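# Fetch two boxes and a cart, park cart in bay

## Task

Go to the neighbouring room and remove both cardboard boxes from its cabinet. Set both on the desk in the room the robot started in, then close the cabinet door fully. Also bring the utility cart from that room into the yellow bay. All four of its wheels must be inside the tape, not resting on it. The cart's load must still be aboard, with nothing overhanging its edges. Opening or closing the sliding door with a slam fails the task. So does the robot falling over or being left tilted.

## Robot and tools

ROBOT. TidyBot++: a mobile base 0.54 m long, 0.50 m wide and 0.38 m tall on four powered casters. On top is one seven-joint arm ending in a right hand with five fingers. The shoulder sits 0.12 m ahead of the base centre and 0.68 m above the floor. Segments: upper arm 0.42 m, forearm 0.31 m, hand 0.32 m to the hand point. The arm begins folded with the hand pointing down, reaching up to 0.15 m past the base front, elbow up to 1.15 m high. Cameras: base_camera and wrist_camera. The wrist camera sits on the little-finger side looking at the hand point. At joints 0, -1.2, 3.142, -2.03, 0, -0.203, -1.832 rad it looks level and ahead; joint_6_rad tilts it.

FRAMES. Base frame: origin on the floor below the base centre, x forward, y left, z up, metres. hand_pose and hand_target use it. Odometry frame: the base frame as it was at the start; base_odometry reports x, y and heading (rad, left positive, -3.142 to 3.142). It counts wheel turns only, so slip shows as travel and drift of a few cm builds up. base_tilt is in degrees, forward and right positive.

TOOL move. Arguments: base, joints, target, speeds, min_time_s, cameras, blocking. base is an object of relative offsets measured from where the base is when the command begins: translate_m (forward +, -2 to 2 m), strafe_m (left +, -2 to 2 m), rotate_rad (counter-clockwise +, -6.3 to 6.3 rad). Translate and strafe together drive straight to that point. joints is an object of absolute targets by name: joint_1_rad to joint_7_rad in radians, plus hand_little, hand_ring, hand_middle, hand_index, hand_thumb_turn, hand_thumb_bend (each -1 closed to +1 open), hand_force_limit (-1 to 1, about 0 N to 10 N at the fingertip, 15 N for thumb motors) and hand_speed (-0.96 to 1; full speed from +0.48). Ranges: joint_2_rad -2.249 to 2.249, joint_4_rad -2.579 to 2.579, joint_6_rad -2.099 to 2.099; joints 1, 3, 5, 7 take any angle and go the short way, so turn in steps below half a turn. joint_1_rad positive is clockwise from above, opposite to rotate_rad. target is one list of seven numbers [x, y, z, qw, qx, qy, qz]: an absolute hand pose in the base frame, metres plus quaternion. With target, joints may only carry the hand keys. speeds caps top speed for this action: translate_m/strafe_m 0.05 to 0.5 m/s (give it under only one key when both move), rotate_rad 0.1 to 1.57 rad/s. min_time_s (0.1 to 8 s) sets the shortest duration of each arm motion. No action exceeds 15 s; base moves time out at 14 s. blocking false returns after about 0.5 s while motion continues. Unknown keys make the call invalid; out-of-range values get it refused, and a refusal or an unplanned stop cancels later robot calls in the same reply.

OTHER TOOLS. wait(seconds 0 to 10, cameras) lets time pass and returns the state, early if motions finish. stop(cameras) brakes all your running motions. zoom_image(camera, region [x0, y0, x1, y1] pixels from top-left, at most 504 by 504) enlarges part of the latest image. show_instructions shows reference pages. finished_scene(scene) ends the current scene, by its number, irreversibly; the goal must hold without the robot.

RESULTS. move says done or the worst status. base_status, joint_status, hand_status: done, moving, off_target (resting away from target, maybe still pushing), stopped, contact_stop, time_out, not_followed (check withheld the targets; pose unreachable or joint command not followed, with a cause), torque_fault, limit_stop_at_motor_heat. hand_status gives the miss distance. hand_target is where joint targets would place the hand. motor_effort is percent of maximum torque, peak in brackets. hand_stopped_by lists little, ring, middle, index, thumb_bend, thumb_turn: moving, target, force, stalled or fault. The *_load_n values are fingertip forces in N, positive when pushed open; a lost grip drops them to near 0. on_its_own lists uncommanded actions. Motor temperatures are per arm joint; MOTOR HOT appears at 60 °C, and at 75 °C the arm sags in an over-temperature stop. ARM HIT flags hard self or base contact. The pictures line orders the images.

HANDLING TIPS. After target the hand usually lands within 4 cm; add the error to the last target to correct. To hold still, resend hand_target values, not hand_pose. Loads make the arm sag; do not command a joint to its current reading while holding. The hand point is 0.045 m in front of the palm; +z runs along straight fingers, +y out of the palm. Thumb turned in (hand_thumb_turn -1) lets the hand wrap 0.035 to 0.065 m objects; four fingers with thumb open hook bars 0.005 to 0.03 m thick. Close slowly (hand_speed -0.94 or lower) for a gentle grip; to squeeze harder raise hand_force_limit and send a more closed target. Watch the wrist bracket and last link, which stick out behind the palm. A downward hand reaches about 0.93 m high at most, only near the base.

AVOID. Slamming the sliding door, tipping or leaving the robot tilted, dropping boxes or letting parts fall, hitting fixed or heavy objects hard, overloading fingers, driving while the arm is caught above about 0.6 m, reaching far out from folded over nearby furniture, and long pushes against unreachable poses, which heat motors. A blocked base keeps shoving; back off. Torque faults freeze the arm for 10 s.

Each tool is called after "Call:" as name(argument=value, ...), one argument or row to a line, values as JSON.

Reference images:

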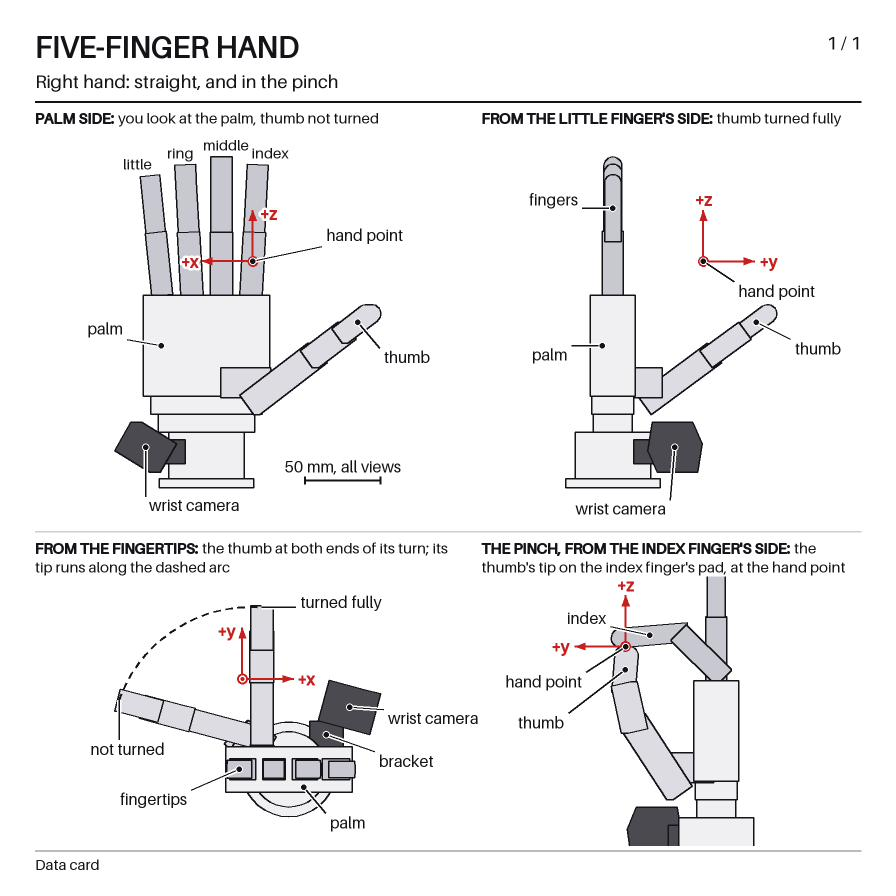

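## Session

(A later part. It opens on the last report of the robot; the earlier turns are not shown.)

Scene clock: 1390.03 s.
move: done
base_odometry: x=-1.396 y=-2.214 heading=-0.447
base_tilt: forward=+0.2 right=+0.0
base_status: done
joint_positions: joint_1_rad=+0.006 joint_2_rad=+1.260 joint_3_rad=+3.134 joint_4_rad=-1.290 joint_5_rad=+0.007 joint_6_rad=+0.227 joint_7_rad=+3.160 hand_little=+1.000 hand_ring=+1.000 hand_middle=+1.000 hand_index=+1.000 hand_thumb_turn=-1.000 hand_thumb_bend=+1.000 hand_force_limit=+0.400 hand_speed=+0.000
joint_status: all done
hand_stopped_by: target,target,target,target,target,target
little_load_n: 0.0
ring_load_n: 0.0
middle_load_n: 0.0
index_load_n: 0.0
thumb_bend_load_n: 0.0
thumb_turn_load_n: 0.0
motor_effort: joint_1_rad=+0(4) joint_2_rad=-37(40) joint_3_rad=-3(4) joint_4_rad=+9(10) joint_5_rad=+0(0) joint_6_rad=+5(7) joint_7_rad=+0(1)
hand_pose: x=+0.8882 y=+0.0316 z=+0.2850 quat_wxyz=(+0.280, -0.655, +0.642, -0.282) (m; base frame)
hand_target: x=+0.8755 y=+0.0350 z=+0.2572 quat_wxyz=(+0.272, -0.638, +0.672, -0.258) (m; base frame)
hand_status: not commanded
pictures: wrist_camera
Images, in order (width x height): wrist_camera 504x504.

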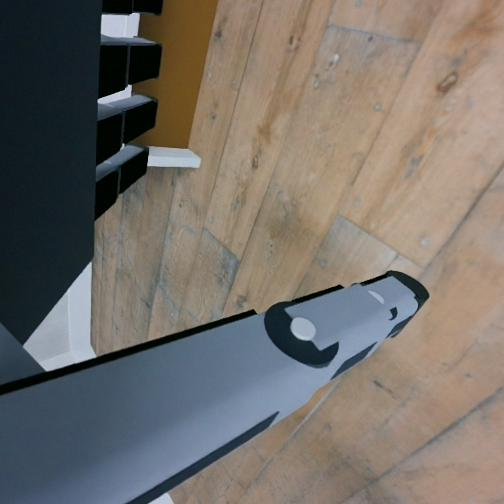

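Call:
move(
  base={"strafe_m":-0.027,"translate_m":0.4},
  speeds={"translate_m":0.2},
  cameras=["wrist_camera","base_camera"],
)

Scene clock: 1427.13 s.
move: done
base_odometry: x=-1.047 y=-2.412 heading=-0.447
base_tilt: forward=+0.2 right=+0.0
base_status: done
joint_positions: joint_1_rad=+0.006 joint_2_rad=+1.260 joint_3_rad=+3.134 joint_4_rad=-1.288 joint_5_rad=+0.007 joint_6_rad=+0.227 joint_7_rad=+3.160 hand_little=+1.000 hand_ring=+1.000 hand_middle=+1.000 hand_index=+1.000 hand_thumb_turn=-1.000 hand_thumb_bend=+1.000 hand_force_limit=+0.400 hand_speed=+0.000
joint_status: not commanded
hand_stopped_by: target,target,target,target,target,target
little_load_n: 0.0
ring_load_n: 0.0
middle_load_n: 0.0
index_load_n: -0.5
thumb_bend_load_n: 0.0
thumb_turn_load_n: 0.0
motor_effort: joint_1_rad=+0(1) joint_2_rad=-39(40) joint_3_rad=-2(3) joint_4_rad=+9(10) joint_5_rad=+0(1) joint_6_rad=+5(6) joint_7_rad=+0(1)
hand_pose: x=+0.8894 y=+0.0316 z=+0.2858 quat_wxyz=(+0.281, -0.655, +0.642, -0.283) (m; base frame)
hand_target: x=+0.8755 y=+0.0350 z=+0.2572 quat_wxyz=(+0.272, -0.638, +0.672, -0.258) (m; base frame)
hand_status: not commanded
pictures: base_camera, wrist_camera
Images, in order (width x height): base_camera 644x364, wrist_camera 504x504.

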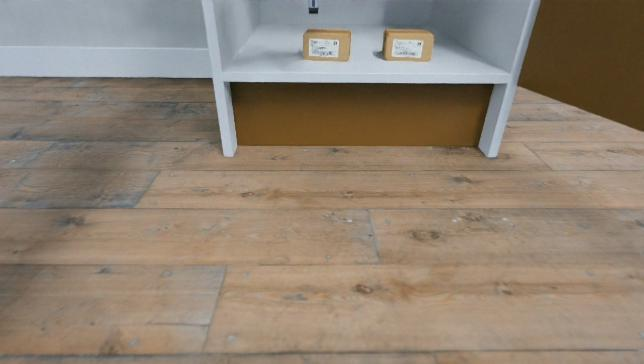

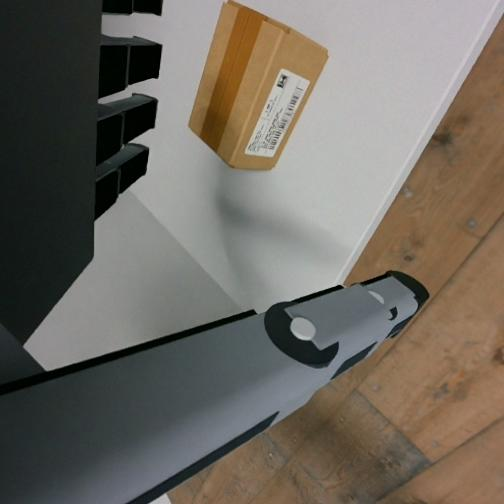

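Call:
move(
  base={"strafe_m":-0.037,"translate_m":0.16},
  speeds={"translate_m":0.15},
  cameras=["wrist_camera","base_camera"],
)

Call:
move(
  joints={"joint_2_rad":1.40},
  min_time_s=1.5,
  cameras=["wrist_camera","base_camera"],
)

Scene clock: 1481.27 s.
move: done
base_odometry: x=-0.918 y=-2.514 heading=-0.447
base_tilt: forward=+0.2 right=+0.0
base_status: done
joint_positions: joint_1_rad=+0.005 joint_2_rad=+1.260 joint_3_rad=+3.134 joint_4_rad=-1.286 joint_5_rad=+0.007 joint_6_rad=+0.227 joint_7_rad=+3.160 hand_little=+1.000 hand_ring=+1.000 hand_middle=+1.000 hand_index=+1.000 hand_thumb_turn=-1.000 hand_thumb_bend=+1.000 hand_force_limit=+0.400 hand_speed=+0.000
joint_status: not commanded
hand_stopped_by: target,target,target,target,target,target
little_load_n: 0.0
ring_load_n: 0.0
middle_load_n: 0.0
index_load_n: 0.0
thumb_bend_load_n: 0.0
thumb_turn_load_n: 0.0
motor_effort: joint_1_rad=+0(2) joint_2_rad=-39(39) joint_3_rad=-2(3) joint_4_rad=+9(10) joint_5_rad=+0(1) joint_6_rad=+5(6) joint_7_rad=+0(1)
hand_pose: x=+0.8903 y=+0.0317 z=+0.2864 quat_wxyz=(+0.281, -0.655, +0.642, -0.284) (m; base frame)
hand_target: x=+0.8755 y=+0.0350 z=+0.2572 quat_wxyz=(+0.272, -0.638, +0.672, -0.258) (m; base frame)
hand_status: not commanded
pictures: base_camera, wrist_camera
Images, in order (width x height): base_camera 644x364, wrist_camera 504x504.

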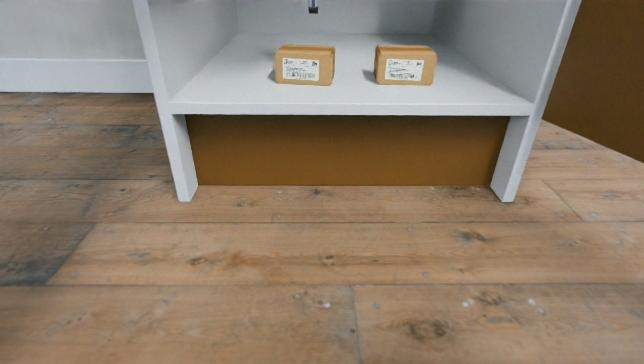

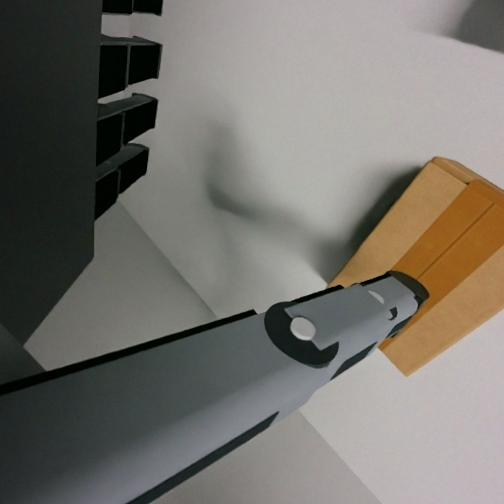

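Scene clock: 1483.10 s.
move: done
base_odometry: x=-0.918 y=-2.514 heading=-0.447
base_tilt: forward=+0.2 right=+0.0
base_status: not commanded
joint_positions: joint_1_rad=+0.005 joint_2_rad=+1.352 joint_3_rad=+3.134 joint_4_rad=-1.286 joint_5_rad=+0.007 joint_6_rad=+0.227 joint_7_rad=+3.160 hand_little=+1.000 hand_ring=+1.000 hand_middle=+1.000 hand_index=+1.000 hand_thumb_turn=-1.000 hand_thumb_bend=+1.000 hand_force_limit=+0.400 hand_speed=+0.000
joint_status: all done
hand_stopped_by: target,target,target,target,target,target
little_load_n: 0.0
ring_load_n: 0.0
middle_load_n: 0.0
index_load_n: 0.0
thumb_bend_load_n: 0.0
thumb_turn_load_n: 0.0
motor_effort: joint_1_rad=+0(1) joint_2_rad=-38(39) joint_3_rad=-2(3) joint_4_rad=+8(9) joint_5_rad=+0(0) joint_6_rad=+5(5) joint_7_rad=+0(0)
hand_pose: x=+0.8509 y=+0.0320 z=+0.2176 quat_wxyz=(+0.252, -0.667, +0.654, -0.253) (m; base frame)
hand_target: x=+0.8294 y=+0.0350 z=+0.1838 quat_wxyz=(+0.238, -0.651, +0.685, -0.226) (m; base frame)
hand_status: not commanded
pictures: base_camera, wrist_camera
Images, in order (width x height): base_camera 644x364, wrist_camera 504x504.

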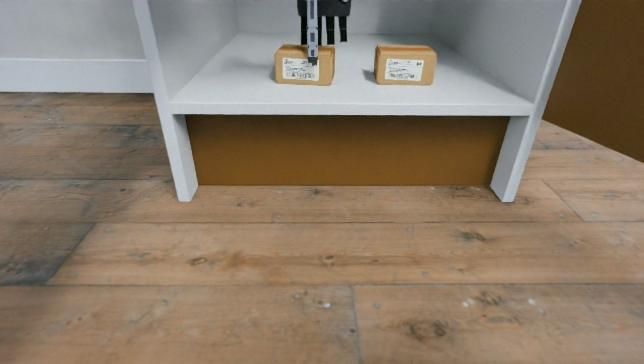

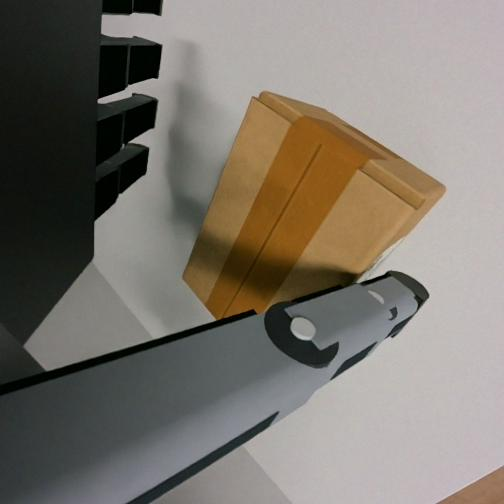

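Call:
move(
  base={"strafe_m":0.008,"translate_m":0.012},
  speeds={"translate_m":0.05},
)

Call:
move(
  joints={"joint_2_rad":1.44},
  min_time_s=1.5,
  cameras=["wrist_camera","base_camera"],
)

Scene clock: 1502.17 s.
move: done
base_odometry: x=-0.904 y=-2.512 heading=-0.447
base_tilt: forward=+0.2 right=+0.0
base_status: done
joint_positions: joint_1_rad=+0.005 joint_2_rad=+1.352 joint_3_rad=+3.134 joint_4_rad=-1.286 joint_5_rad=+0.007 joint_6_rad=+0.227 joint_7_rad=+3.160 hand_little=+1.000 hand_ring=+1.000 hand_middle=+1.000 hand_index=+1.000 hand_thumb_turn=-1.000 hand_thumb_bend=+1.000 hand_force_limit=+0.400 hand_speed=+0.000
joint_status: not commanded
hand_stopped_by: target,target,target,target,target,target
little_load_n: 0.0
ring_load_n: 0.0
middle_load_n: 0.0
index_load_n: 0.0
thumb_bend_load_n: 0.0
thumb_turn_load_n: 0.0
motor_effort: joint_1_rad=+0(2) joint_2_rad=-38(39) joint_3_rad=-2(3) joint_4_rad=+8(8) joint_5_rad=+0(0) joint_6_rad=+5(5) joint_7_rad=+0(0)
hand_pose: x=+0.8507 y=+0.0321 z=+0.2173 quat_wxyz=(+0.252, -0.667, +0.654, -0.253) (m; base frame)
hand_target: x=+0.8294 y=+0.0350 z=+0.1838 quat_wxyz=(+0.238, -0.651, +0.685, -0.226) (m; base frame)
hand_status: not commanded
pictures: none

Scene clock: 1503.93 s.
move: done
base_odometry: x=-0.904 y=-2.512 heading=-0.447
base_tilt: forward=+0.2 right=+0.0
base_status: not commanded
joint_positions: joint_1_rad=+0.005 joint_2_rad=+1.389 joint_3_rad=+3.134 joint_4_rad=-1.286 joint_5_rad=+0.007 joint_6_rad=+0.227 joint_7_rad=+3.160 hand_little=+1.000 hand_ring=+1.000 hand_middle=+1.000 hand_index=+1.000 hand_thumb_turn=-1.000 hand_thumb_bend=+1.000 hand_force_limit=+0.400 hand_speed=+0.000
joint_status: all done
hand_stopped_by: target,target,target,target,target,target
little_load_n: 0.0
ring_load_n: 0.0
middle_load_n: 0.0
index_load_n: -0.5
thumb_bend_load_n: 0.0
thumb_turn_load_n: 0.0
motor_effort: joint_1_rad=+0(1) joint_2_rad=-37(39) joint_3_rad=-2(3) joint_4_rad=+8(8) joint_5_rad=+0(1) joint_6_rad=+5(5) joint_7_rad=+0(0)
hand_pose: x=+0.8330 y=+0.0322 z=+0.1905 quat_wxyz=(+0.240, -0.672, +0.659, -0.241) (m; base frame)
hand_target: x=+0.8089 y=+0.0350 z=+0.1558 quat_wxyz=(+0.224, -0.655, +0.690, -0.213) (m; base frame)
hand_status: not commanded
pictures: base_camera, wrist_camera
Images, in order (width x height): base_camera 644x364, wrist_camera 504x504.

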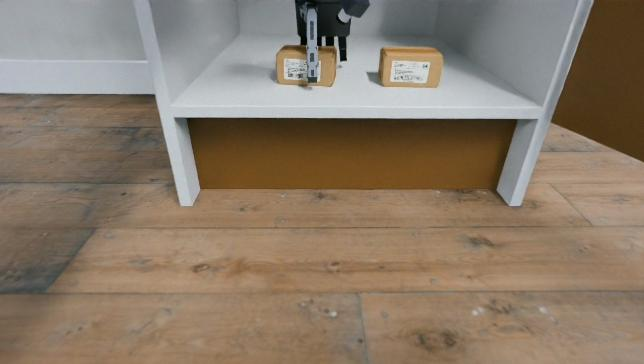

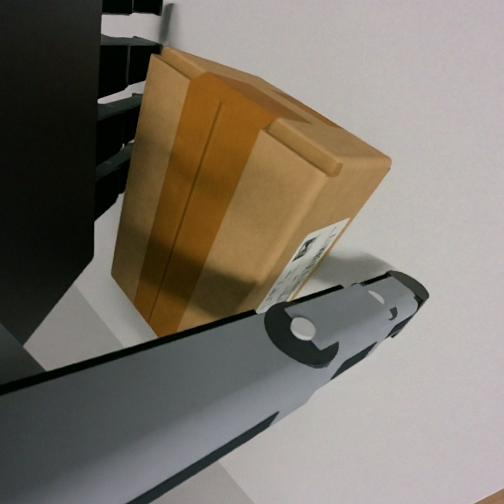

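Call:
move(
  base={"strafe_m":0.012},
  speeds={"strafe_m":0.05},
)

Call:
move(
  joints={"hand_speed":-0.8,"hand_force_limit":-0.3,"hand_index":-0.5,"hand_middle":-0.5,"hand_ring":-0.5,"hand_little":-0.5,"hand_thumb_bend":-0.5},
  cameras=["wrist_camera","base_camera"],
)

Scene clock: 1517.33 s.
move: done
base_odometry: x=-0.898 y=-2.501 heading=-0.447
base_tilt: forward=+0.2 right=+0.0
base_status: done
joint_positions: joint_1_rad=+0.001 joint_2_rad=+1.390 joint_3_rad=+3.134 joint_4_rad=-1.286 joint_5_rad=+0.007 joint_6_rad=+0.227 joint_7_rad=+3.160 hand_little=+1.000 hand_ring=+1.000 hand_middle=+1.000 hand_index=+1.000 hand_thumb_turn=-1.000 hand_thumb_bend=+1.000 hand_force_limit=+0.400 hand_speed=+0.000
joint_status: not commanded
hand_stopped_by: target,target,target,target,target,target
little_load_n: 0.0
ring_load_n: 0.0
middle_load_n: 0.0
index_load_n: 0.0
thumb_bend_load_n: 0.0
thumb_turn_load_n: 0.0
motor_effort: joint_1_rad=+0(4) joint_2_rad=-38(38) joint_3_rad=-2(4) joint_4_rad=+7(8) joint_5_rad=+0(0) joint_6_rad=+4(5) joint_7_rad=+0(0)
hand_pose: x=+0.8327 y=+0.0348 z=+0.1903 quat_wxyz=(+0.240, -0.673, +0.657, -0.240) (m; base frame)
hand_target: x=+0.8089 y=+0.0350 z=+0.1558 quat_wxyz=(+0.224, -0.655, +0.690, -0.213) (m; base frame)
hand_status: not commanded
pictures: none

Scene clock: 1522.83 s.
move: off_target
base_odometry: x=-0.898 y=-2.501 heading=-0.447
base_tilt: forward=+0.2 right=+0.0
base_status: not commanded
joint_positions: joint_1_rad=+0.001 joint_2_rad=+1.392 joint_3_rad=+3.134 joint_4_rad=-1.278 joint_5_rad=+0.007 joint_6_rad=+0.227 joint_7_rad=+3.159 hand_little=+0.208 hand_ring=+0.781 hand_middle=+0.929 hand_index=+0.817 hand_thumb_turn=-1.000 hand_thumb_bend=+0.595 hand_force_limit=-0.300 hand_speed=-0.800
joint_status: hand_little off_target (ended at +0.208, target -0.500); hand_ring off_target (ended at +0.781, target -0.500); hand_middle off_target (ended at +0.929, target -0.500); hand_index off_target (ended at +0.817, target -0.500); hand_thumb_bend off_target (ended at +0.595, target -0.500); the others done
hand_stopped_by: force,force,force,force,force,target
little_load_n: 6.0
ring_load_n: 0.0
middle_load_n: 0.0
index_load_n: 0.0
thumb_bend_load_n: 5.0
thumb_turn_load_n: 5.0
motor_effort: joint_1_rad=+0(1) joint_2_rad=-34(37) joint_3_rad=-2(3) joint_4_rad=+7(8) joint_5_rad=+0(1) joint_6_rad=+4(5) joint_7_rad=+0(0)
hand_pose: x=+0.8364 y=+0.0348 z=+0.1914 quat_wxyz=(+0.242, -0.672, +0.657, -0.242) (m; base frame)
hand_target: x=+0.8089 y=+0.0350 z=+0.1558 quat_wxyz=(+0.224, -0.655, +0.690, -0.213) (m; base frame)
hand_status: not commanded
pictures: base_camera, wrist_camera
Images, in order (width x height): base_camera 644x364, wrist_camera 504x504.

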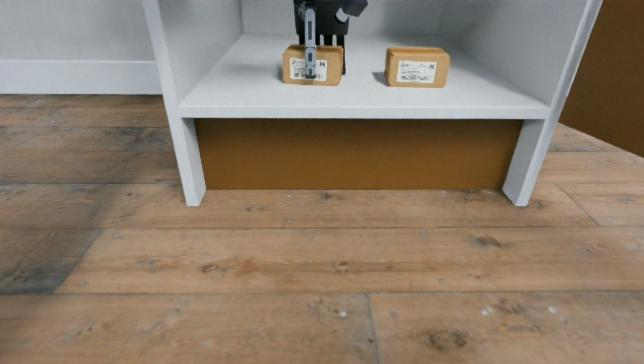

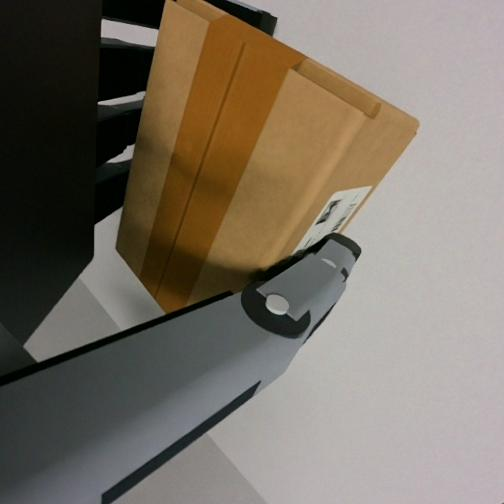

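Call:
move(
  joints={"hand_speed":-0.85,"hand_force_limit":0.1,"hand_index":-0.6,"hand_middle":-0.6,"hand_ring":-0.6,"hand_thumb_bend":-0.6},
  cameras=["wrist_camera"],
)

Call:
move(
  joints={"joint_2_rad":1.34},
  min_time_s=2,
  cameras=["wrist_camera","base_camera"],
)

Scene clock: 1545.03 s.
move: off_target
base_odometry: x=-0.898 y=-2.501 heading=-0.447
base_tilt: forward=+0.2 right=+0.0
base_status: not commanded
joint_positions: joint_1_rad=+0.001 joint_2_rad=+1.392 joint_3_rad=+3.134 joint_4_rad=-1.260 joint_5_rad=+0.007 joint_6_rad=+0.227 joint_7_rad=+3.156 hand_little=+0.208 hand_ring=+0.284 hand_middle=+0.750 hand_index=+0.389 hand_thumb_turn=-0.999 hand_thumb_bend=+0.560 hand_force_limit=+0.100 hand_speed=-0.850
joint_status: hand_ring off_target (ended at +0.284, target -0.600); hand_middle off_target (ended at +0.750, target -0.600); hand_index off_target (ended at +0.389, target -0.600); hand_thumb_bend off_target (ended at +0.560, target -0.600); the others done
hand_stopped_by: force,force,force,force,force,target
little_load_n: 4.5
ring_load_n: 7.5
middle_load_n: 0.0
index_load_n: 4.5
thumb_bend_load_n: 15.0
thumb_turn_load_n: 6.5
motor_effort: joint_1_rad=+0(1) joint_2_rad=-31(36) joint_3_rad=-2(2) joint_4_rad=+2(7) joint_5_rad=+1(1) joint_6_rad=+0(4) joint_7_rad=+0(1)
hand_pose: x=+0.8469 y=+0.0350 z=+0.1972 quat_wxyz=(+0.249, -0.668, +0.656, -0.248) (m; base frame)
hand_target: x=+0.8089 y=+0.0350 z=+0.1558 quat_wxyz=(+0.224, -0.655, +0.690, -0.213) (m; base frame)
hand_status: not commanded
pictures: wrist_camera
Images, in order (width x height): wrist_camera 504x504.

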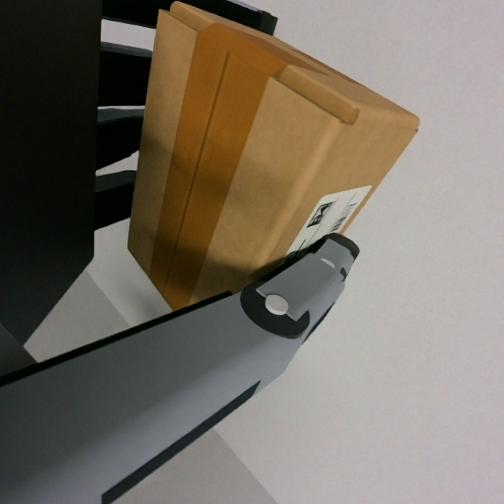

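Scene clock: 1547.30 s.
move: done
base_odometry: x=-0.898 y=-2.501 heading=-0.447
base_tilt: forward=+0.2 right=+0.0
base_status: not commanded
joint_positions: joint_1_rad=+0.001 joint_2_rad=+1.391 joint_3_rad=+3.134 joint_4_rad=-1.260 joint_5_rad=+0.007 joint_6_rad=+0.227 joint_7_rad=+3.156 hand_little=+0.208 hand_ring=+0.284 hand_middle=+0.750 hand_index=+0.389 hand_thumb_turn=-0.999 hand_thumb_bend=+0.560 hand_force_limit=+0.100 hand_speed=-0.850
joint_status: all done
hand_stopped_by: force,force,force,force,force,target
little_load_n: 5.0
ring_load_n: 7.5
middle_load_n: 0.0
index_load_n: 3.5
thumb_bend_load_n: 15.0
thumb_turn_load_n: 6.0
motor_effort: joint_1_rad=+0(0) joint_2_rad=-35(36) joint_3_rad=-2(2) joint_4_rad=+5(6) joint_5_rad=+0(1) joint_6_rad=+3(3) joint_7_rad=+0(1)
hand_pose: x=+0.8473 y=+0.0350 z=+0.1977 quat_wxyz=(+0.249, -0.668, +0.656, -0.248) (m; base frame)
hand_target: x=+0.8579 y=+0.0350 z=+0.2273 quat_wxyz=(+0.258, -0.643, +0.678, -0.246) (m; base frame)
hand_status: not commanded
pictures: base_camera, wrist_camera
Images, in order (width x height): base_camera 644x364, wrist_camera 504x504.

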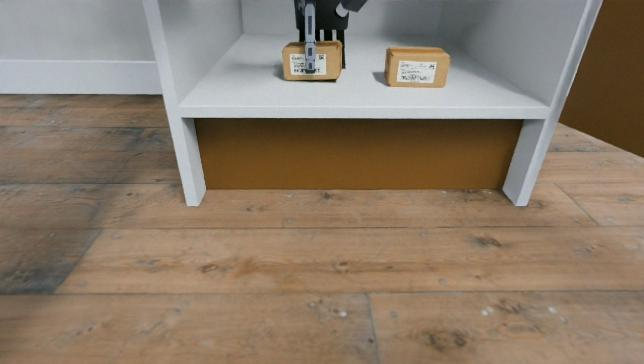

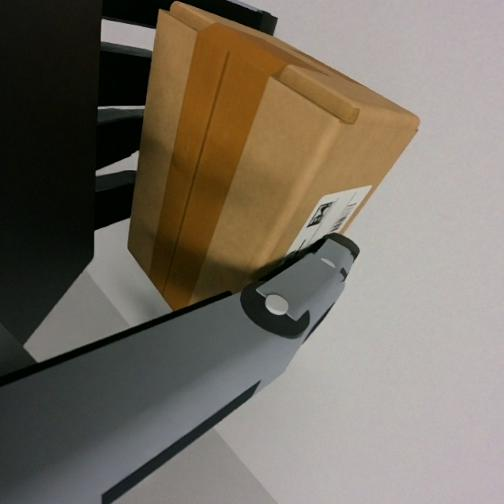

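Call:
move(
  joints={"joint_2_rad":1.25},
  min_time_s=2,
  cameras=["wrist_camera","base_camera"],
)

Scene clock: 1554.23 s.
move: done
base_odometry: x=-0.898 y=-2.501 heading=-0.447
base_tilt: forward=+0.2 right=+0.0
base_status: not commanded
joint_positions: joint_1_rad=+0.001 joint_2_rad=+1.327 joint_3_rad=+3.134 joint_4_rad=-1.260 joint_5_rad=+0.007 joint_6_rad=+0.227 joint_7_rad=+3.156 hand_little=+0.208 hand_ring=+0.284 hand_middle=+0.750 hand_index=+0.389 hand_thumb_turn=-0.999 hand_thumb_bend=+0.560 hand_force_limit=+0.100 hand_speed=-0.850
joint_status: all done
hand_stopped_by: force,force,force,force,force,target
little_load_n: 4.5
ring_load_n: 7.0
middle_load_n: 0.0
index_load_n: 2.5
thumb_bend_load_n: 15.0
thumb_turn_load_n: 6.0
motor_effort: joint_1_rad=+0(1) joint_2_rad=-40(40) joint_3_rad=-2(3) joint_4_rad=+9(10) joint_5_rad=+0(1) joint_6_rad=+6(6) joint_7_rad=+0(1)
hand_pose: x=+0.8769 y=+0.0350 z=+0.2455 quat_wxyz=(+0.270, -0.660, +0.647, -0.270) (m; base frame)
hand_target: x=+0.8958 y=+0.0350 z=+0.2956 quat_wxyz=(+0.288, -0.632, +0.665, -0.274) (m; base frame)
hand_status: not commanded
pictures: base_camera, wrist_camera
Images, in order (width x height): base_camera 644x364, wrist_camera 504x504.

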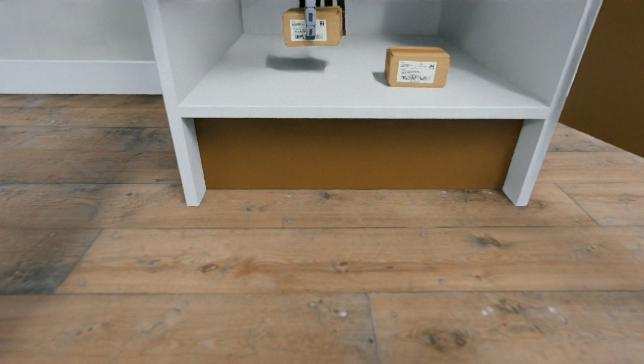

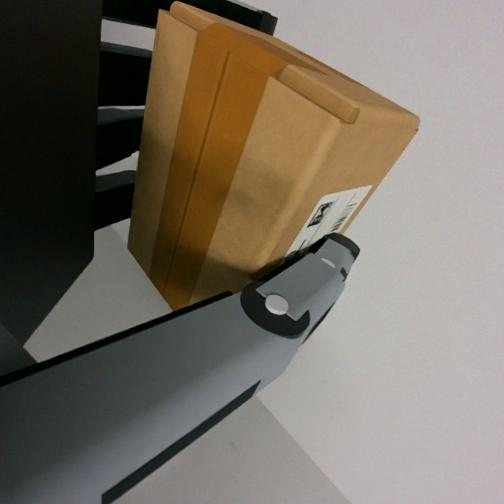

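Call:
move(
  base={"translate_m":-0.4},
  speeds={"translate_m":0.2},
)

Call:
move(
  joints={"joint_1_rad":0,"joint_2_rad":0.6,"joint_3_rad":3.142,"joint_4_rad":-2.2,"joint_5_rad":0,"joint_6_rad":-0.2,"joint_7_rad":2.8},
  min_time_s=3,
)

Call:
move(
  joints={"joint_2_rad":-0.13,"joint_4_rad":-2.307,"joint_6_rad":-0.965,"joint_7_rad":2.36},
  min_time_s=3,
  cameras=["wrist_camera","base_camera"],
)

Scene clock: 1596.97 s.
move: done
base_odometry: x=-1.259 y=-2.328 heading=-0.447
base_tilt: forward=+0.2 right=+0.0
base_status: done
joint_positions: joint_1_rad=+0.001 joint_2_rad=+1.324 joint_3_rad=+3.134 joint_4_rad=-1.263 joint_5_rad=+0.007 joint_6_rad=+0.227 joint_7_rad=+3.156 hand_little=+0.208 hand_ring=+0.284 hand_middle=+0.750 hand_index=+0.389 hand_thumb_turn=-0.999 hand_thumb_bend=+0.560 hand_force_limit=+0.100 hand_speed=-0.850
joint_status: not commanded
hand_stopped_by: force,force,force,force,force,target
little_load_n: 5.0
ring_load_n: 7.0
middle_load_n: 0.0
index_load_n: 2.0
thumb_bend_load_n: 15.0
thumb_turn_load_n: 6.0
motor_effort: joint_1_rad=+0(1) joint_2_rad=-40(41) joint_3_rad=-2(3) joint_4_rad=+9(10) joint_5_rad=+0(1) joint_6_rad=+6(6) joint_7_rad=+0(1)
hand_pose: x=+0.8763 y=+0.0350 z=+0.2463 quat_wxyz=(+0.270, -0.660, +0.647, -0.269) (m; base frame)
hand_target: x=+0.8958 y=+0.0350 z=+0.2956 quat_wxyz=(+0.288, -0.632, +0.665, -0.274) (m; base frame)
hand_status: not commanded
pictures: none

Scene clock: 1600.27 s.
move: done
base_odometry: x=-1.259 y=-2.328 heading=-0.447
base_tilt: forward=+0.2 right=+0.0
base_status: not commanded
joint_positions: joint_1_rad=+0.001 joint_2_rad=+0.654 joint_3_rad=+3.134 joint_4_rad=-2.186 joint_5_rad=+0.007 joint_6_rad=-0.134 joint_7_rad=+2.871 hand_little=+0.208 hand_ring=+0.284 hand_middle=+0.750 hand_index=+0.389 hand_thumb_turn=-0.999 hand_thumb_bend=+0.560 hand_force_limit=+0.100 hand_speed=-0.850
joint_status: all done
hand_stopped_by: force,force,force,force,force,target
little_load_n: 5.0
ring_load_n: 7.5
middle_load_n: 0.0
index_load_n: 2.5
thumb_bend_load_n: 15.0
thumb_turn_load_n: 6.0
motor_effort: joint_1_rad=+0(2) joint_2_rad=-22(40) joint_3_rad=-2(3) joint_4_rad=+3(10) joint_5_rad=+0(1) joint_6_rad=+1(6) joint_7_rad=+0(1)
hand_pose: x=+0.4724 y=+0.0494 z=+0.3899 quat_wxyz=(+0.068, -0.608, +0.790, -0.049) (m; base frame)
hand_target: x=+0.4615 y=+0.0504 z=+0.4075 quat_wxyz=(+0.058, -0.575, +0.815, -0.041) (m; base frame)
hand_status: not commanded
pictures: none

Scene clock: 1603.57 s.
move: done
base_odometry: x=-1.259 y=-2.328 heading=-0.447
base_tilt: forward=+0.2 right=+0.0
base_status: not commanded
joint_positions: joint_1_rad=+0.001 joint_2_rad=-0.098 joint_3_rad=+3.134 joint_4_rad=-2.288 joint_5_rad=+0.007 joint_6_rad=-0.897 joint_7_rad=+2.431 hand_little=+0.208 hand_ring=+0.284 hand_middle=+0.750 hand_index=+0.389 hand_thumb_turn=-0.999 hand_thumb_bend=+0.560 hand_force_limit=+0.100 hand_speed=-0.850
joint_status: all done
hand_stopped_by: force,force,force,force,force,target
little_load_n: 5.0
ring_load_n: 7.5
middle_load_n: 0.0
index_load_n: 2.0
thumb_bend_load_n: 15.0
thumb_turn_load_n: 6.0
motor_effort: joint_1_rad=+0(1) joint_2_rad=-9(25) joint_3_rad=-1(2) joint_4_rad=+10(11) joint_5_rad=+0(0) joint_6_rad=+0(2) joint_7_rad=+0(1)
hand_pose: x=+0.3253 y=+0.0632 z=+0.5946 quat_wxyz=(+0.024, -0.422, +0.906, -0.014) (m; base frame)
hand_target: x=+0.3017 y=+0.0656 z=+0.5979 quat_wxyz=(+0.000, -0.384, +0.923, +0.000) (m; base frame)
hand_status: not commanded
pictures: base_camera, wrist_camera
Images, in order (width x height): base_camera 644x364, wrist_camera 504x504.

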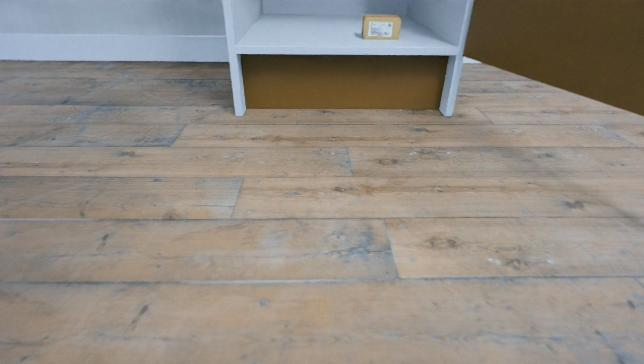

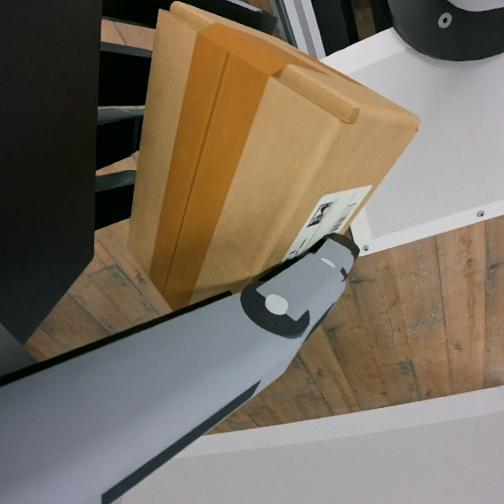

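Call:
move(
  base={"strafe_m":0.98},
  speeds={"strafe_m":0.35},
  cameras=["base_camera"],
)

Call:
move(
  base={"translate_m":-0.724},
  speeds={"translate_m":0.3},
  cameras=["base_camera"],
)

Call:
move(
  base={"rotate_rad":1.571},
  speeds={"rotate_rad":0.6},
  cameras=["base_camera", "wrist_camera"],
)

Scene clock: 1619.47 s.
move: done
base_odometry: x=-0.835 y=-1.444 heading=-0.447
base_tilt: forward=+0.2 right=+0.0
base_status: done
joint_positions: joint_1_rad=+0.001 joint_2_rad=-0.098 joint_3_rad=+3.134 joint_4_rad=-2.288 joint_5_rad=+0.007 joint_6_rad=-0.899 joint_7_rad=+2.430 hand_little=+0.208 hand_ring=+0.284 hand_middle=+0.750 hand_index=+0.389 hand_thumb_turn=-0.999 hand_thumb_bend=+0.560 hand_force_limit=+0.100 hand_speed=-0.850
joint_status: not commanded
hand_stopped_by: force,force,force,force,force,target
little_load_n: 5.0
ring_load_n: 7.0
middle_load_n: 0.0
index_load_n: 2.5
thumb_bend_load_n: 15.0
thumb_turn_load_n: 6.0
motor_effort: joint_1_rad=+0(1) joint_2_rad=-9(9) joint_3_rad=-2(3) joint_4_rad=+9(11) joint_5_rad=+0(1) joint_6_rad=+0(0) joint_7_rad=+0(1)
hand_pose: x=+0.3245 y=+0.0632 z=+0.5947 quat_wxyz=(+0.022, -0.421, +0.907, -0.014) (m; base frame)
hand_target: x=+0.3017 y=+0.0656 z=+0.5979 quat_wxyz=(+0.000, -0.384, +0.923, +0.000) (m; base frame)
hand_status: not commanded
pictures: base_camera
Images, in order (width x height): base_camera 644x364.

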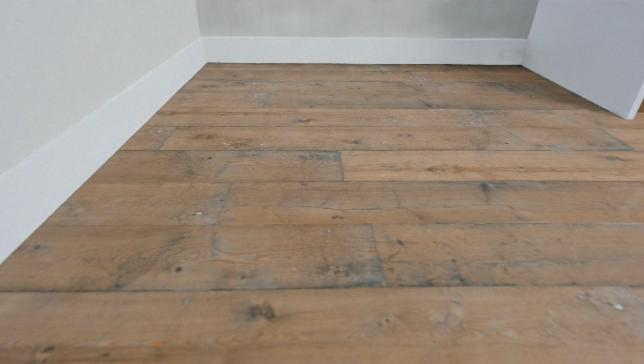

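Scene clock: 1622.80 s.
move: done
base_odometry: x=-1.488 y=-1.131 heading=-0.447
base_tilt: forward=+0.2 right=+0.0
base_status: done
joint_positions: joint_1_rad=+0.001 joint_2_rad=-0.104 joint_3_rad=+3.134 joint_4_rad=-2.293 joint_5_rad=+0.007 joint_6_rad=-0.905 joint_7_rad=+2.430 hand_little=+0.208 hand_ring=+0.284 hand_middle=+0.750 hand_index=+0.389 hand_thumb_turn=-0.999 hand_thumb_bend=+0.560 hand_force_limit=+0.100 hand_speed=-0.850
joint_status: not commanded
hand_stopped_by: force,force,force,force,force,target
little_load_n: 5.0
ring_load_n: 7.5
middle_load_n: 0.0
index_load_n: 2.5
thumb_bend_load_n: 15.0
thumb_turn_load_n: 6.0
motor_effort: joint_1_rad=+0(1) joint_2_rad=-9(11) joint_3_rad=-1(2) joint_4_rad=+10(11) joint_5_rad=+0(0) joint_6_rad=+0(1) joint_7_rad=+0(0)
hand_pose: x=+0.3208 y=+0.0632 z=+0.5947 quat_wxyz=(+0.020, -0.421, +0.907, -0.013) (m; base frame)
hand_target: x=+0.3017 y=+0.0656 z=+0.5979 quat_wxyz=(+0.000, -0.384, +0.923, +0.000) (m; base frame)
hand_status: not commanded
pictures: base_camera
Images, in order (width x height): base_camera 644x364.

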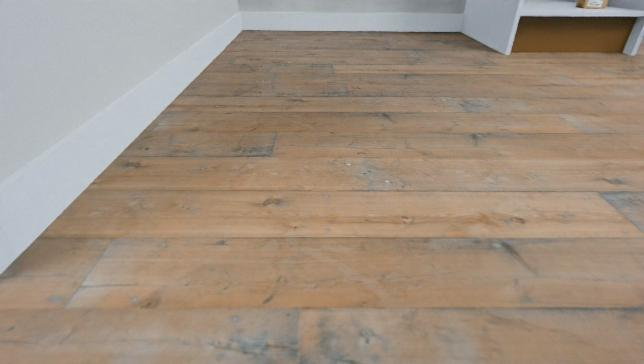

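Scene clock: 1626.10 s.
move: done
base_odometry: x=-1.488 y=-1.131 heading=+1.124
base_tilt: forward=+0.2 right=+0.0
base_status: done
joint_positions: joint_1_rad=+0.001 joint_2_rad=-0.104 joint_3_rad=+3.134 joint_4_rad=-2.293 joint_5_rad=+0.007 joint_6_rad=-0.905 joint_7_rad=+2.430 hand_little=+0.208 hand_ring=+0.284 hand_middle=+0.750 hand_index=+0.389 hand_thumb_turn=-0.999 hand_thumb_bend=+0.560 hand_force_limit=+0.100 hand_speed=-0.850
joint_status: not commanded
hand_stopped_by: force,force,force,force,force,target
little_load_n: 5.0
ring_load_n: 7.5
middle_load_n: 0.0
index_load_n: 2.0
thumb_bend_load_n: 15.0
thumb_turn_load_n: 6.0
motor_effort: joint_1_rad=+0(1) joint_2_rad=-9(9) joint_3_rad=-1(2) joint_4_rad=+10(10) joint_5_rad=+0(1) joint_6_rad=+0(0) joint_7_rad=+0(0)
hand_pose: x=+0.3208 y=+0.0632 z=+0.5947 quat_wxyz=(+0.020, -0.421, +0.907, -0.013) (m; base frame)
hand_target: x=+0.3017 y=+0.0656 z=+0.5979 quat_wxyz=(+0.000, -0.384, +0.923, +0.000) (m; base frame)
hand_status: not commanded
pictures: base_camera, wrist_camera
Images, in order (width x height): base_camera 644x364, wrist_camera 504x504.

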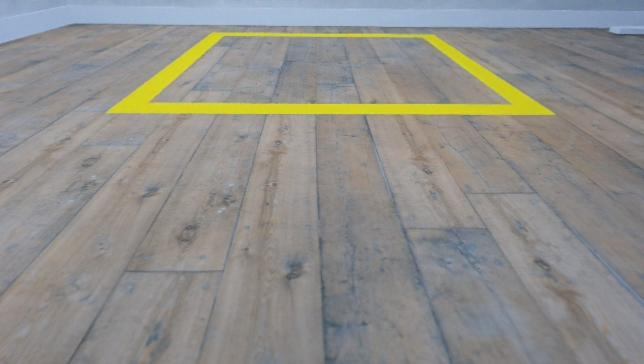

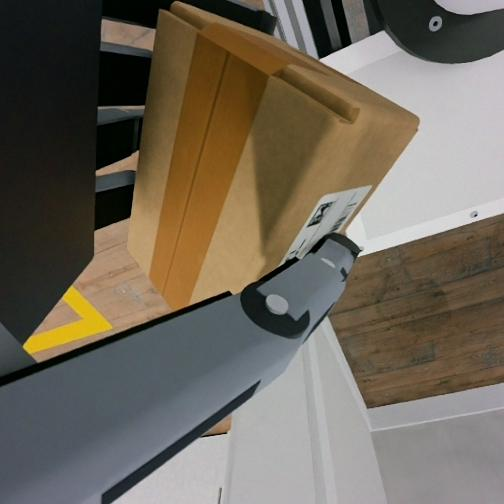

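Call:
move(
  base={"translate_m":1.5},
  speeds={"translate_m":0.35},
)

Call:
move(
  base={"rotate_rad":-1.571},
  speeds={"rotate_rad":0.6},
  cameras=["base_camera", "wrist_camera"],
)

Scene clock: 1666.23 s.
move: done
base_odometry: x=-0.840 y=+0.221 heading=+1.125
base_tilt: forward=+0.2 right=+0.0
base_status: done
joint_positions: joint_1_rad=+0.001 joint_2_rad=-0.105 joint_3_rad=+3.134 joint_4_rad=-2.294 joint_5_rad=+0.007 joint_6_rad=-0.906 joint_7_rad=+2.430 hand_little=+0.208 hand_ring=+0.284 hand_middle=+0.750 hand_index=+0.389 hand_thumb_turn=-0.999 hand_thumb_bend=+0.560 hand_force_limit=+0.100 hand_speed=-0.850
joint_status: not commanded
hand_stopped_by: force,force,force,force,force,target
little_load_n: 5.0
ring_load_n: 7.5
middle_load_n: 0.0
index_load_n: 2.5
thumb_bend_load_n: 15.0
thumb_turn_load_n: 6.0
motor_effort: joint_1_rad=+0(1) joint_2_rad=-8(10) joint_3_rad=-2(2) joint_4_rad=+10(11) joint_5_rad=+0(0) joint_6_rad=+0(1) joint_7_rad=+0(0)
hand_pose: x=+0.3201 y=+0.0632 z=+0.5949 quat_wxyz=(+0.020, -0.421, +0.907, -0.013) (m; base frame)
hand_target: x=+0.3017 y=+0.0656 z=+0.5979 quat_wxyz=(+0.000, -0.384, +0.923, +0.000) (m; base frame)
hand_status: not commanded
pictures: none

Scene clock: 1669.53 s.
move: done
base_odometry: x=-0.840 y=+0.221 heading=-0.446
base_tilt: forward=+0.2 right=+0.0
base_status: done
joint_positions: joint_1_rad=+0.001 joint_2_rad=-0.105 joint_3_rad=+3.134 joint_4_rad=-2.294 joint_5_rad=+0.007 joint_6_rad=-0.906 joint_7_rad=+2.430 hand_little=+0.208 hand_ring=+0.284 hand_middle=+0.750 hand_index=+0.389 hand_thumb_turn=-0.999 hand_thumb_bend=+0.560 hand_force_limit=+0.100 hand_speed=-0.850
joint_status: not commanded
hand_stopped_by: force,force,force,force,force,target
little_load_n: 5.0
ring_load_n: 7.0
middle_load_n: 0.0
index_load_n: 2.5
thumb_bend_load_n: 15.0
thumb_turn_load_n: 6.0
motor_effort: joint_1_rad=+0(1) joint_2_rad=-8(9) joint_3_rad=-1(2) joint_4_rad=+9(10) joint_5_rad=+0(1) joint_6_rad=+0(0) joint_7_rad=+0(1)
hand_pose: x=+0.3201 y=+0.0632 z=+0.5949 quat_wxyz=(+0.020, -0.421, +0.907, -0.013) (m; base frame)
hand_target: x=+0.3017 y=+0.0656 z=+0.5979 quat_wxyz=(+0.000, -0.384, +0.923, +0.000) (m; base frame)
hand_status: not commanded
pictures: base_camera, wrist_camera
Images, in order (width x height): base_camera 644x364, wrist_camera 504x504.

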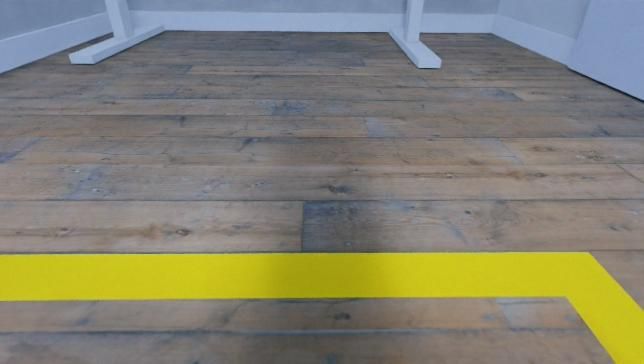

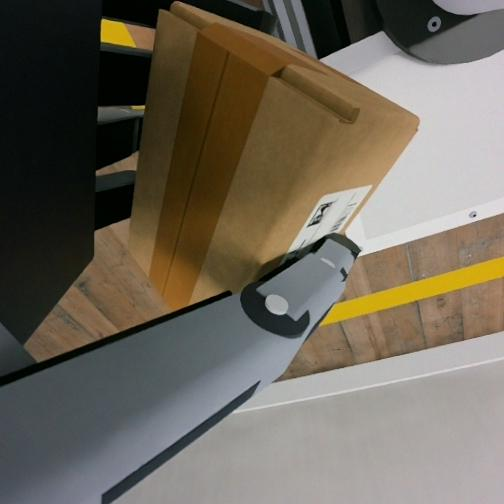

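Call:
move(
  joints={"joint_1_rad":0,"joint_2_rad":-0.06,"joint_3_rad":3.142,"joint_4_rad":-1.395,"joint_5_rad":0,"joint_6_rad":-1.05,"joint_7_rad":3.09},
  base={"translate_m":0.75,"strafe_m":0.4},
  speeds={"translate_m":0.3},
  min_time_s=3,
  cameras=["base_camera", "wrist_camera"],
)

Scene clock: 1708.60 s.
move: done
base_odometry: x=+0.010 y=+0.259 heading=-0.447
base_tilt: forward=+0.2 right=+0.0
base_status: done
joint_positions: joint_1_rad=+0.001 joint_2_rad=-0.080 joint_3_rad=+3.134 joint_4_rad=-1.423 joint_5_rad=+0.007 joint_6_rad=-0.984 joint_7_rad=+3.020 hand_little=+0.208 hand_ring=+0.284 hand_middle=+0.750 hand_index=+0.389 hand_thumb_turn=-0.999 hand_thumb_bend=+0.560 hand_force_limit=+0.100 hand_speed=-0.850
joint_status: all done
hand_stopped_by: force,force,force,force,force,target
little_load_n: 5.0
ring_load_n: 7.0
middle_load_n: 0.0
index_load_n: 2.5
thumb_bend_load_n: 15.0
thumb_turn_load_n: 6.0
motor_effort: joint_1_rad=+0(1) joint_2_rad=-15(16) joint_3_rad=-1(2) joint_4_rad=+15(16) joint_5_rad=+0(2) joint_6_rad=+6(6) joint_7_rad=+0(2)
hand_pose: x=+0.5872 y=+0.0401 z=+0.9103 quat_wxyz=(+0.295, -0.611, +0.685, -0.265) (m; base frame)
hand_target: x=+0.5780 y=+0.0350 z=+0.9009 quat_wxyz=(+0.268, -0.640, +0.674, -0.254) (m; base frame)
hand_status: not commanded
pictures: base_camera, wrist_camera
Images, in order (width x height): base_camera 644x364, wrist_camera 504x504.

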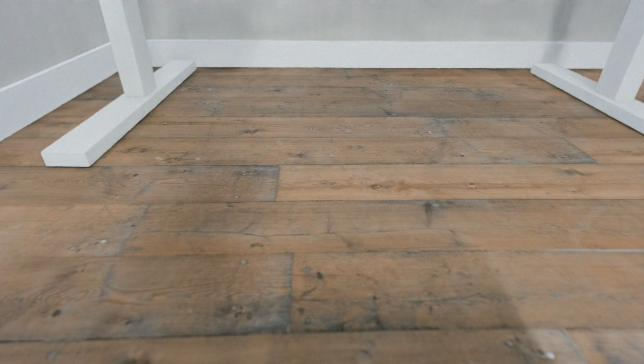

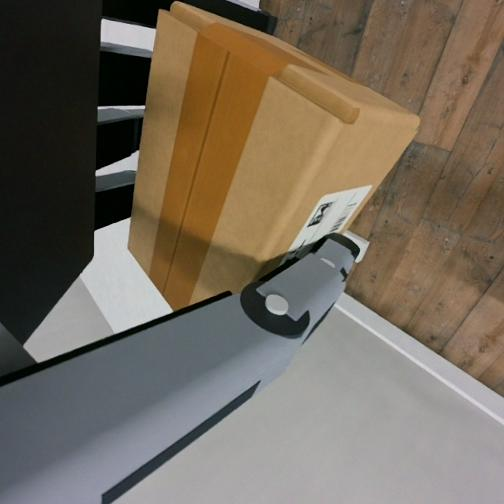

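Call:
zoom_image(
  camera="wrist_camera",
  region=[70, 220, 250, 400],
)

Scaled by 2.800 from the camera's 504x504 image, which has a finer 720x720 frame.

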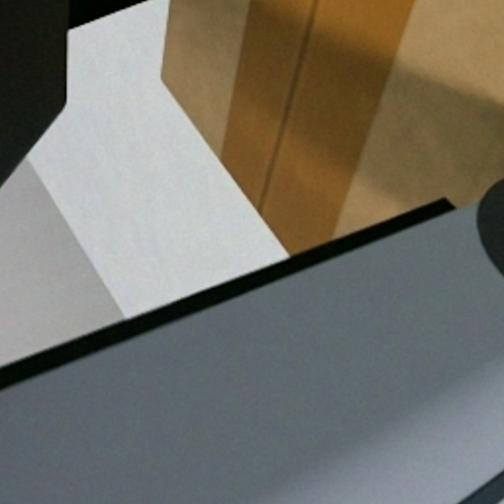

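Call:
move(
  joints={"joint_1_rad":0,"joint_2_rad":0.09,"joint_3_rad":3.142,"joint_4_rad":-0.90,"joint_5_rad":0,"joint_6_rad":-1.47,"joint_7_rad":3.12},
  min_time_s=3,
  cameras=["base_camera", "wrist_camera"],
)

Scene clock: 1757.47 s.
move: done
base_odometry: x=+0.010 y=+0.259 heading=-0.447
base_tilt: forward=+0.2 right=+0.0
base_status: not commanded
joint_positions: joint_1_rad=+0.001 joint_2_rad=+0.058 joint_3_rad=+3.134 joint_4_rad=-0.929 joint_5_rad=+0.007 joint_6_rad=-1.402 joint_7_rad=+3.050 hand_little=+0.208 hand_ring=+0.284 hand_middle=+0.750 hand_index=+0.389 hand_thumb_turn=-0.999 hand_thumb_bend=+0.560 hand_force_limit=+0.100 hand_speed=-0.850
joint_status: all done
hand_stopped_by: force,force,force,force,force,target
little_load_n: 5.0
ring_load_n: 7.5
middle_load_n: 0.0
index_load_n: 2.0
thumb_bend_load_n: 15.0
thumb_turn_load_n: 6.0
motor_effort: joint_1_rad=+0(1) joint_2_rad=-16(18) joint_3_rad=-2(3) joint_4_rad=+13(16) joint_5_rad=+0(1) joint_6_rad=+5(7) joint_7_rad=+0(1)
hand_pose: x=+0.5841 y=+0.0379 z=+1.0007 quat_wxyz=(+0.270, -0.628, +0.686, -0.249) (m; base frame)
hand_target: x=+0.5763 y=+0.0333 z=+0.9857 quat_wxyz=(+0.239, -0.659, +0.674, -0.234) (m; base frame)
hand_status: not commanded
pictures: base_camera, wrist_camera
Images, in order (width x height): base_camera 644x364, wrist_camera 504x504.

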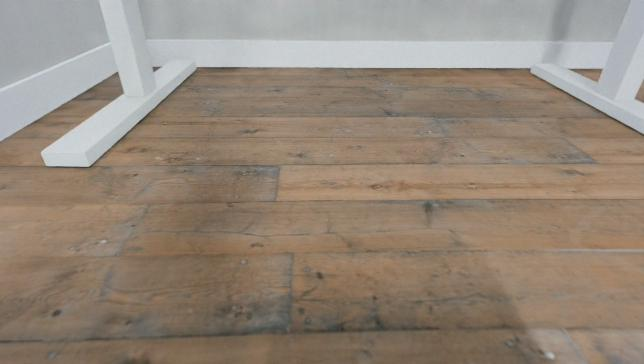

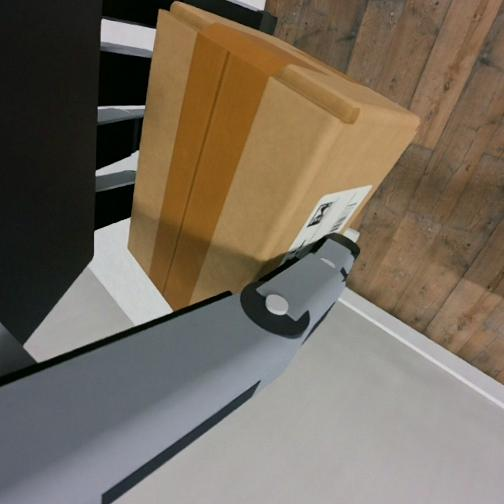

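Call:
zoom_image(
  camera="wrist_camera",
  region=[160, 0, 300, 140],
)

Call:
zoom_image(
  camera="wrist_camera",
  region=[60, 220, 200, 360],
)

Scaled by 3.600 from the camera's 504x504 image, which has a finer 720x720 frame.

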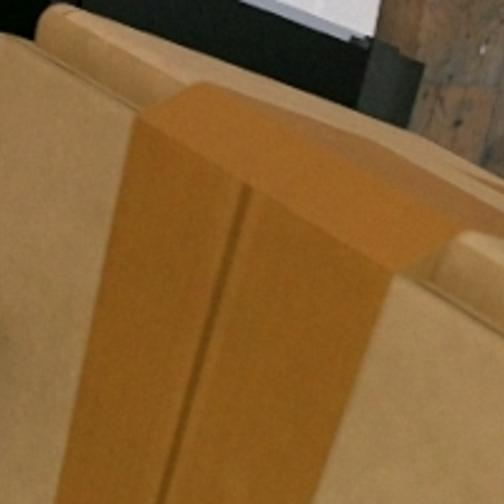

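Scaled by 3.600 from the camera's 504x504 image, which has a finer 720x720 frame.

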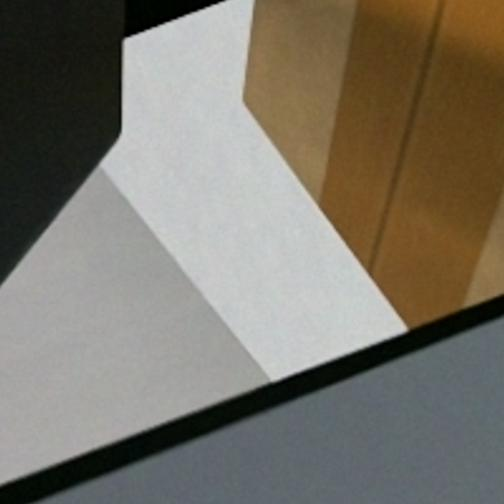

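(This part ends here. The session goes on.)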